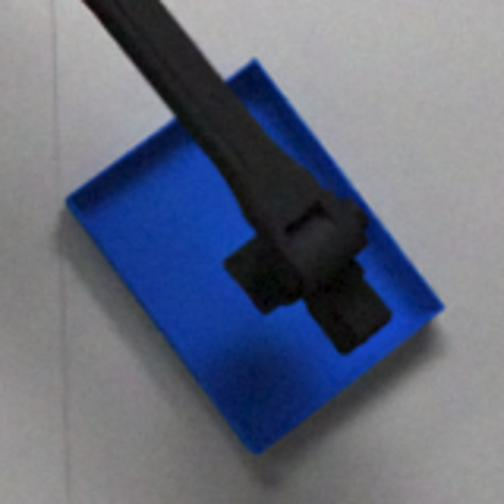

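>>> move(arm1={"target":[-2.437,-1.238,0.762,0,0.829,0.559,0],"speed":0.15}, arm3={"target":[0.437,-1.29,0.762,0,0.682,0.7314,0],"speed":0.15}, arm4={"target":[2.118,-1.182,0.93,0,0.458,0.889,0],"speed":0.3}, cameras=[])

>>> move(arm1={"target":[-2.437,-1.238,0.752,0,0.829,0.559,0],"speed":0.1}, arm3={"target":[0.437,-1.29,0.754,0,0.682,0.7314,0],"speed":0.1}, arm4={"joints":{"joint2_rad":0.6,"joint3_rad":1.45,"joint4_rad":-1.5,"joint5_rad":0,"gripper_m":0.092}}, cameras=[])

Scene clock: 322.30 s.
Joint torques (N m): arm1=[0.67 -20.54 8.12 0.75 -0.04 0.05] | arm2=[0.85 3.08 6.71 2.1 -0.01 -0.21] | arm3=[-0.79 -24.64 9.03 0.58 -0.27 0.12] | arm4=[-1.67 -20.19 14.31 -0.18 -0.15 0.1] | arm5=[-1.55 3.49 5.91 1.13 -0.17 0.05] | arm6=[-1.26 2.73 7.16 1.14 0.1 -0.04] | arm7=[-1.2 0.73 13.44 0.88 0.04 0.12] | arm8=[1.96 3.49 7.68 1.47 -0.03 -0.07]
Heat: arm1: hottest joint3_rad 38 °C; arm2: hottest joint3_rad 36 °C; arm3: hottest joint3_rad 37 °C; arm4: hottest joint3_rad 50 °C; arm5: hottest joint3_rad 38 °C; arm6: hottest joint3_rad 37 °C; arm7: hottest joint3_rad 50 °C; arm8: hottest joint3_rad 35 °C.
move: arm1 off_target; arm3 done; arm4 off_target
Joint velocities: within noise
arm1.joint_positions: joint1_rad=-1.558 joint2_rad=+2.319 joint3_rad=+2.015 joint4_rad=-1.270 joint5_rad=+0.010 joint6_rad=-0.044 gripper_m=+0.05937
arm1.joint_status: not commanded
arm1.hand: x=-2.4301 y=-1.2406 z=+0.7734 quat_wxyz=(+0.000, -0.824, -0.566, +0.003) (m; scene frame)
arm1.hand_target: x=-2.4368 y=-1.2378 z=+0.7621 quat_wxyz=(+0.000, -0.829, -0.559, +0.000) (m; scene frame)
arm1.hand_status: off_target (0.014 m and 1.1 deg from the pose sent, 0.066 m and 1.0 deg at the start)
arm2, arm5, arm6, arm7, arm8: as last shown
arm3.joint_positions: joint1_rad=+2.190 joint2_rad=+2.257 joint3_rad=+1.930 joint4_rad=-1.258 joint5_rad=+0.009 joint6_rad=-0.080 gripper_m=+0.05860
arm3.joint_status: not commanded
arm3.hand: x=+0.4392 y=-1.2841 z=+0.7595 quat_wxyz=(-0.008, +0.675, +0.738, +0.006) (m; scene frame)
arm3.hand_target: x=+0.4371 y=-1.2900 z=+0.7620 quat_wxyz=(+0.000, +0.682, +0.731, +0.000) (m; scene frame)
arm3.hand_status: done (0.007 m and 1.6 deg from the pose sent, 0.053 m and 1.9 deg at the start)
arm4.joint_positions: joint1_rad=-1.870 joint2_rad=+2.308 joint3_rad=+2.421 joint4_rad=-1.684 joint5_rad=-0.013 joint6_rad=+0.014 gripper_m=+0.05011
arm4.joint_status: not commanded
arm4.hand: x=+2.1200 y=-1.1699 z=+0.9163 quat_wxyz=(+0.000, -0.449, -0.893, +0.001) (m; scene frame)
arm4.hand_target: x=+2.1174 y=-1.1811 z=+0.9297 quat_wxyz=(-0.014, -0.458, -0.889, +0.007) (m; scene frame)
arm4.hand_status: off_target (0.018 m and 1.1 deg from the pose sent, 0.095 m and 1.2 deg at the start; a joint's target at an end of its range on 22 of 36 steps)
pictures: none
No camera images: "cameras" was empty.

Scene clock: 324.43 s.
Joint torques (N m): arm1=[0.38 -20.37 7.34 0.83 -0.04 0.06] | arm2=[0.85 3.08 6.72 2.1 -0.01 -0.22] | arm3=[-0.79 -23.88 8.54 0.57 -0.27 0.11] | arm4=[-1.2 3.02 7.66 2.11 0.02 0.1] | arm5=[-0.97 3.9 5.91 1.25 -0.18 0.05] | arm6=[-1.32 2.67 7.16 1.13 0.1 -0.04] | arm7=[-1.08 0.79 13.45 0.84 0.04 0.11] | arm8=[2.26 3.78 7.57 1.59 -0.02 -0.07]
Heat: arm1: hottest joint3_rad 38 °C; arm2: hottest joint3_rad 36 °C; arm3: hottest joint3_rad 37 °C; arm4: hottest joint3_rad 50 °C; arm5: hottest joint3_rad 38 °C; arm6: hottest joint3_rad 37 °C; arm7: hottest joint3_rad 50 °C; arm8: hottest joint3_rad 34 °C.
move: arm1 off_target; arm3 done; arm4 done
Joint velocities: within noise
arm1.joint_positions: joint1_rad=-1.558 joint2_rad=+2.319 joint3_rad=+2.015 joint4_rad=-1.251 joint5_rad=+0.010 joint6_rad=-0.044 gripper_m=+0.05937
arm1.joint_status: not commanded
arm1.hand: x=-2.4319 y=-1.2448 z=+0.7734 quat_wxyz=(-0.005, -0.824, -0.566, +0.011) (m; scene frame)
arm1.hand_target: x=-2.4366 y=-1.2376 z=+0.7523 quat_wxyz=(+0.000, -0.829, -0.559, +0.000) (m; scene frame)
arm1.hand_status: off_target (0.023 m and 1.7 deg from the pose sent, 0.023 m and 1.1 deg at the start)
arm2, arm5, arm6, arm7, arm8: as last shown
arm3.joint_positions: joint1_rad=+2.190 joint2_rad=+2.257 joint3_rad=+1.930 joint4_rad=-1.243 joint5_rad=+0.009 joint6_rad=-0.080 gripper_m=+0.05860
arm3.joint_status: not commanded
arm3.hand: x=+0.4392 y=-1.2879 z=+0.7595 quat_wxyz=(-0.003, +0.675, +0.738, +0.001) (m; scene frame)
arm3.hand_target: x=+0.4371 y=-1.2899 z=+0.7540 quat_wxyz=(+0.000, +0.682, +0.731, +0.000) (m; scene frame)
arm3.hand_status: done (0.006 m and 1.2 deg from the pose sent, 0.008 m and 1.6 deg at the start)
arm4.joint_positions: joint1_rad=-1.870 joint2_rad=+0.601 joint3_rad=+1.457 joint4_rad=-1.510 joint5_rad=-0.002 joint6_rad=+0.014 gripper_m=+0.09188
arm4.joint_status: all done
arm4.hand: x=+1.8116 y=-0.7601 z=+1.2933 quat_wxyz=(-0.396, -0.399, -0.803, +0.199) (m; scene frame)
arm4.hand_target: x=+1.8104 y=-0.7633 z=+1.2922 quat_wxyz=(-0.396, -0.407, -0.798, +0.202) (m; scene frame)
arm4.hand_status: not commanded
pictures: none
No camera images: "cameras" was empty.


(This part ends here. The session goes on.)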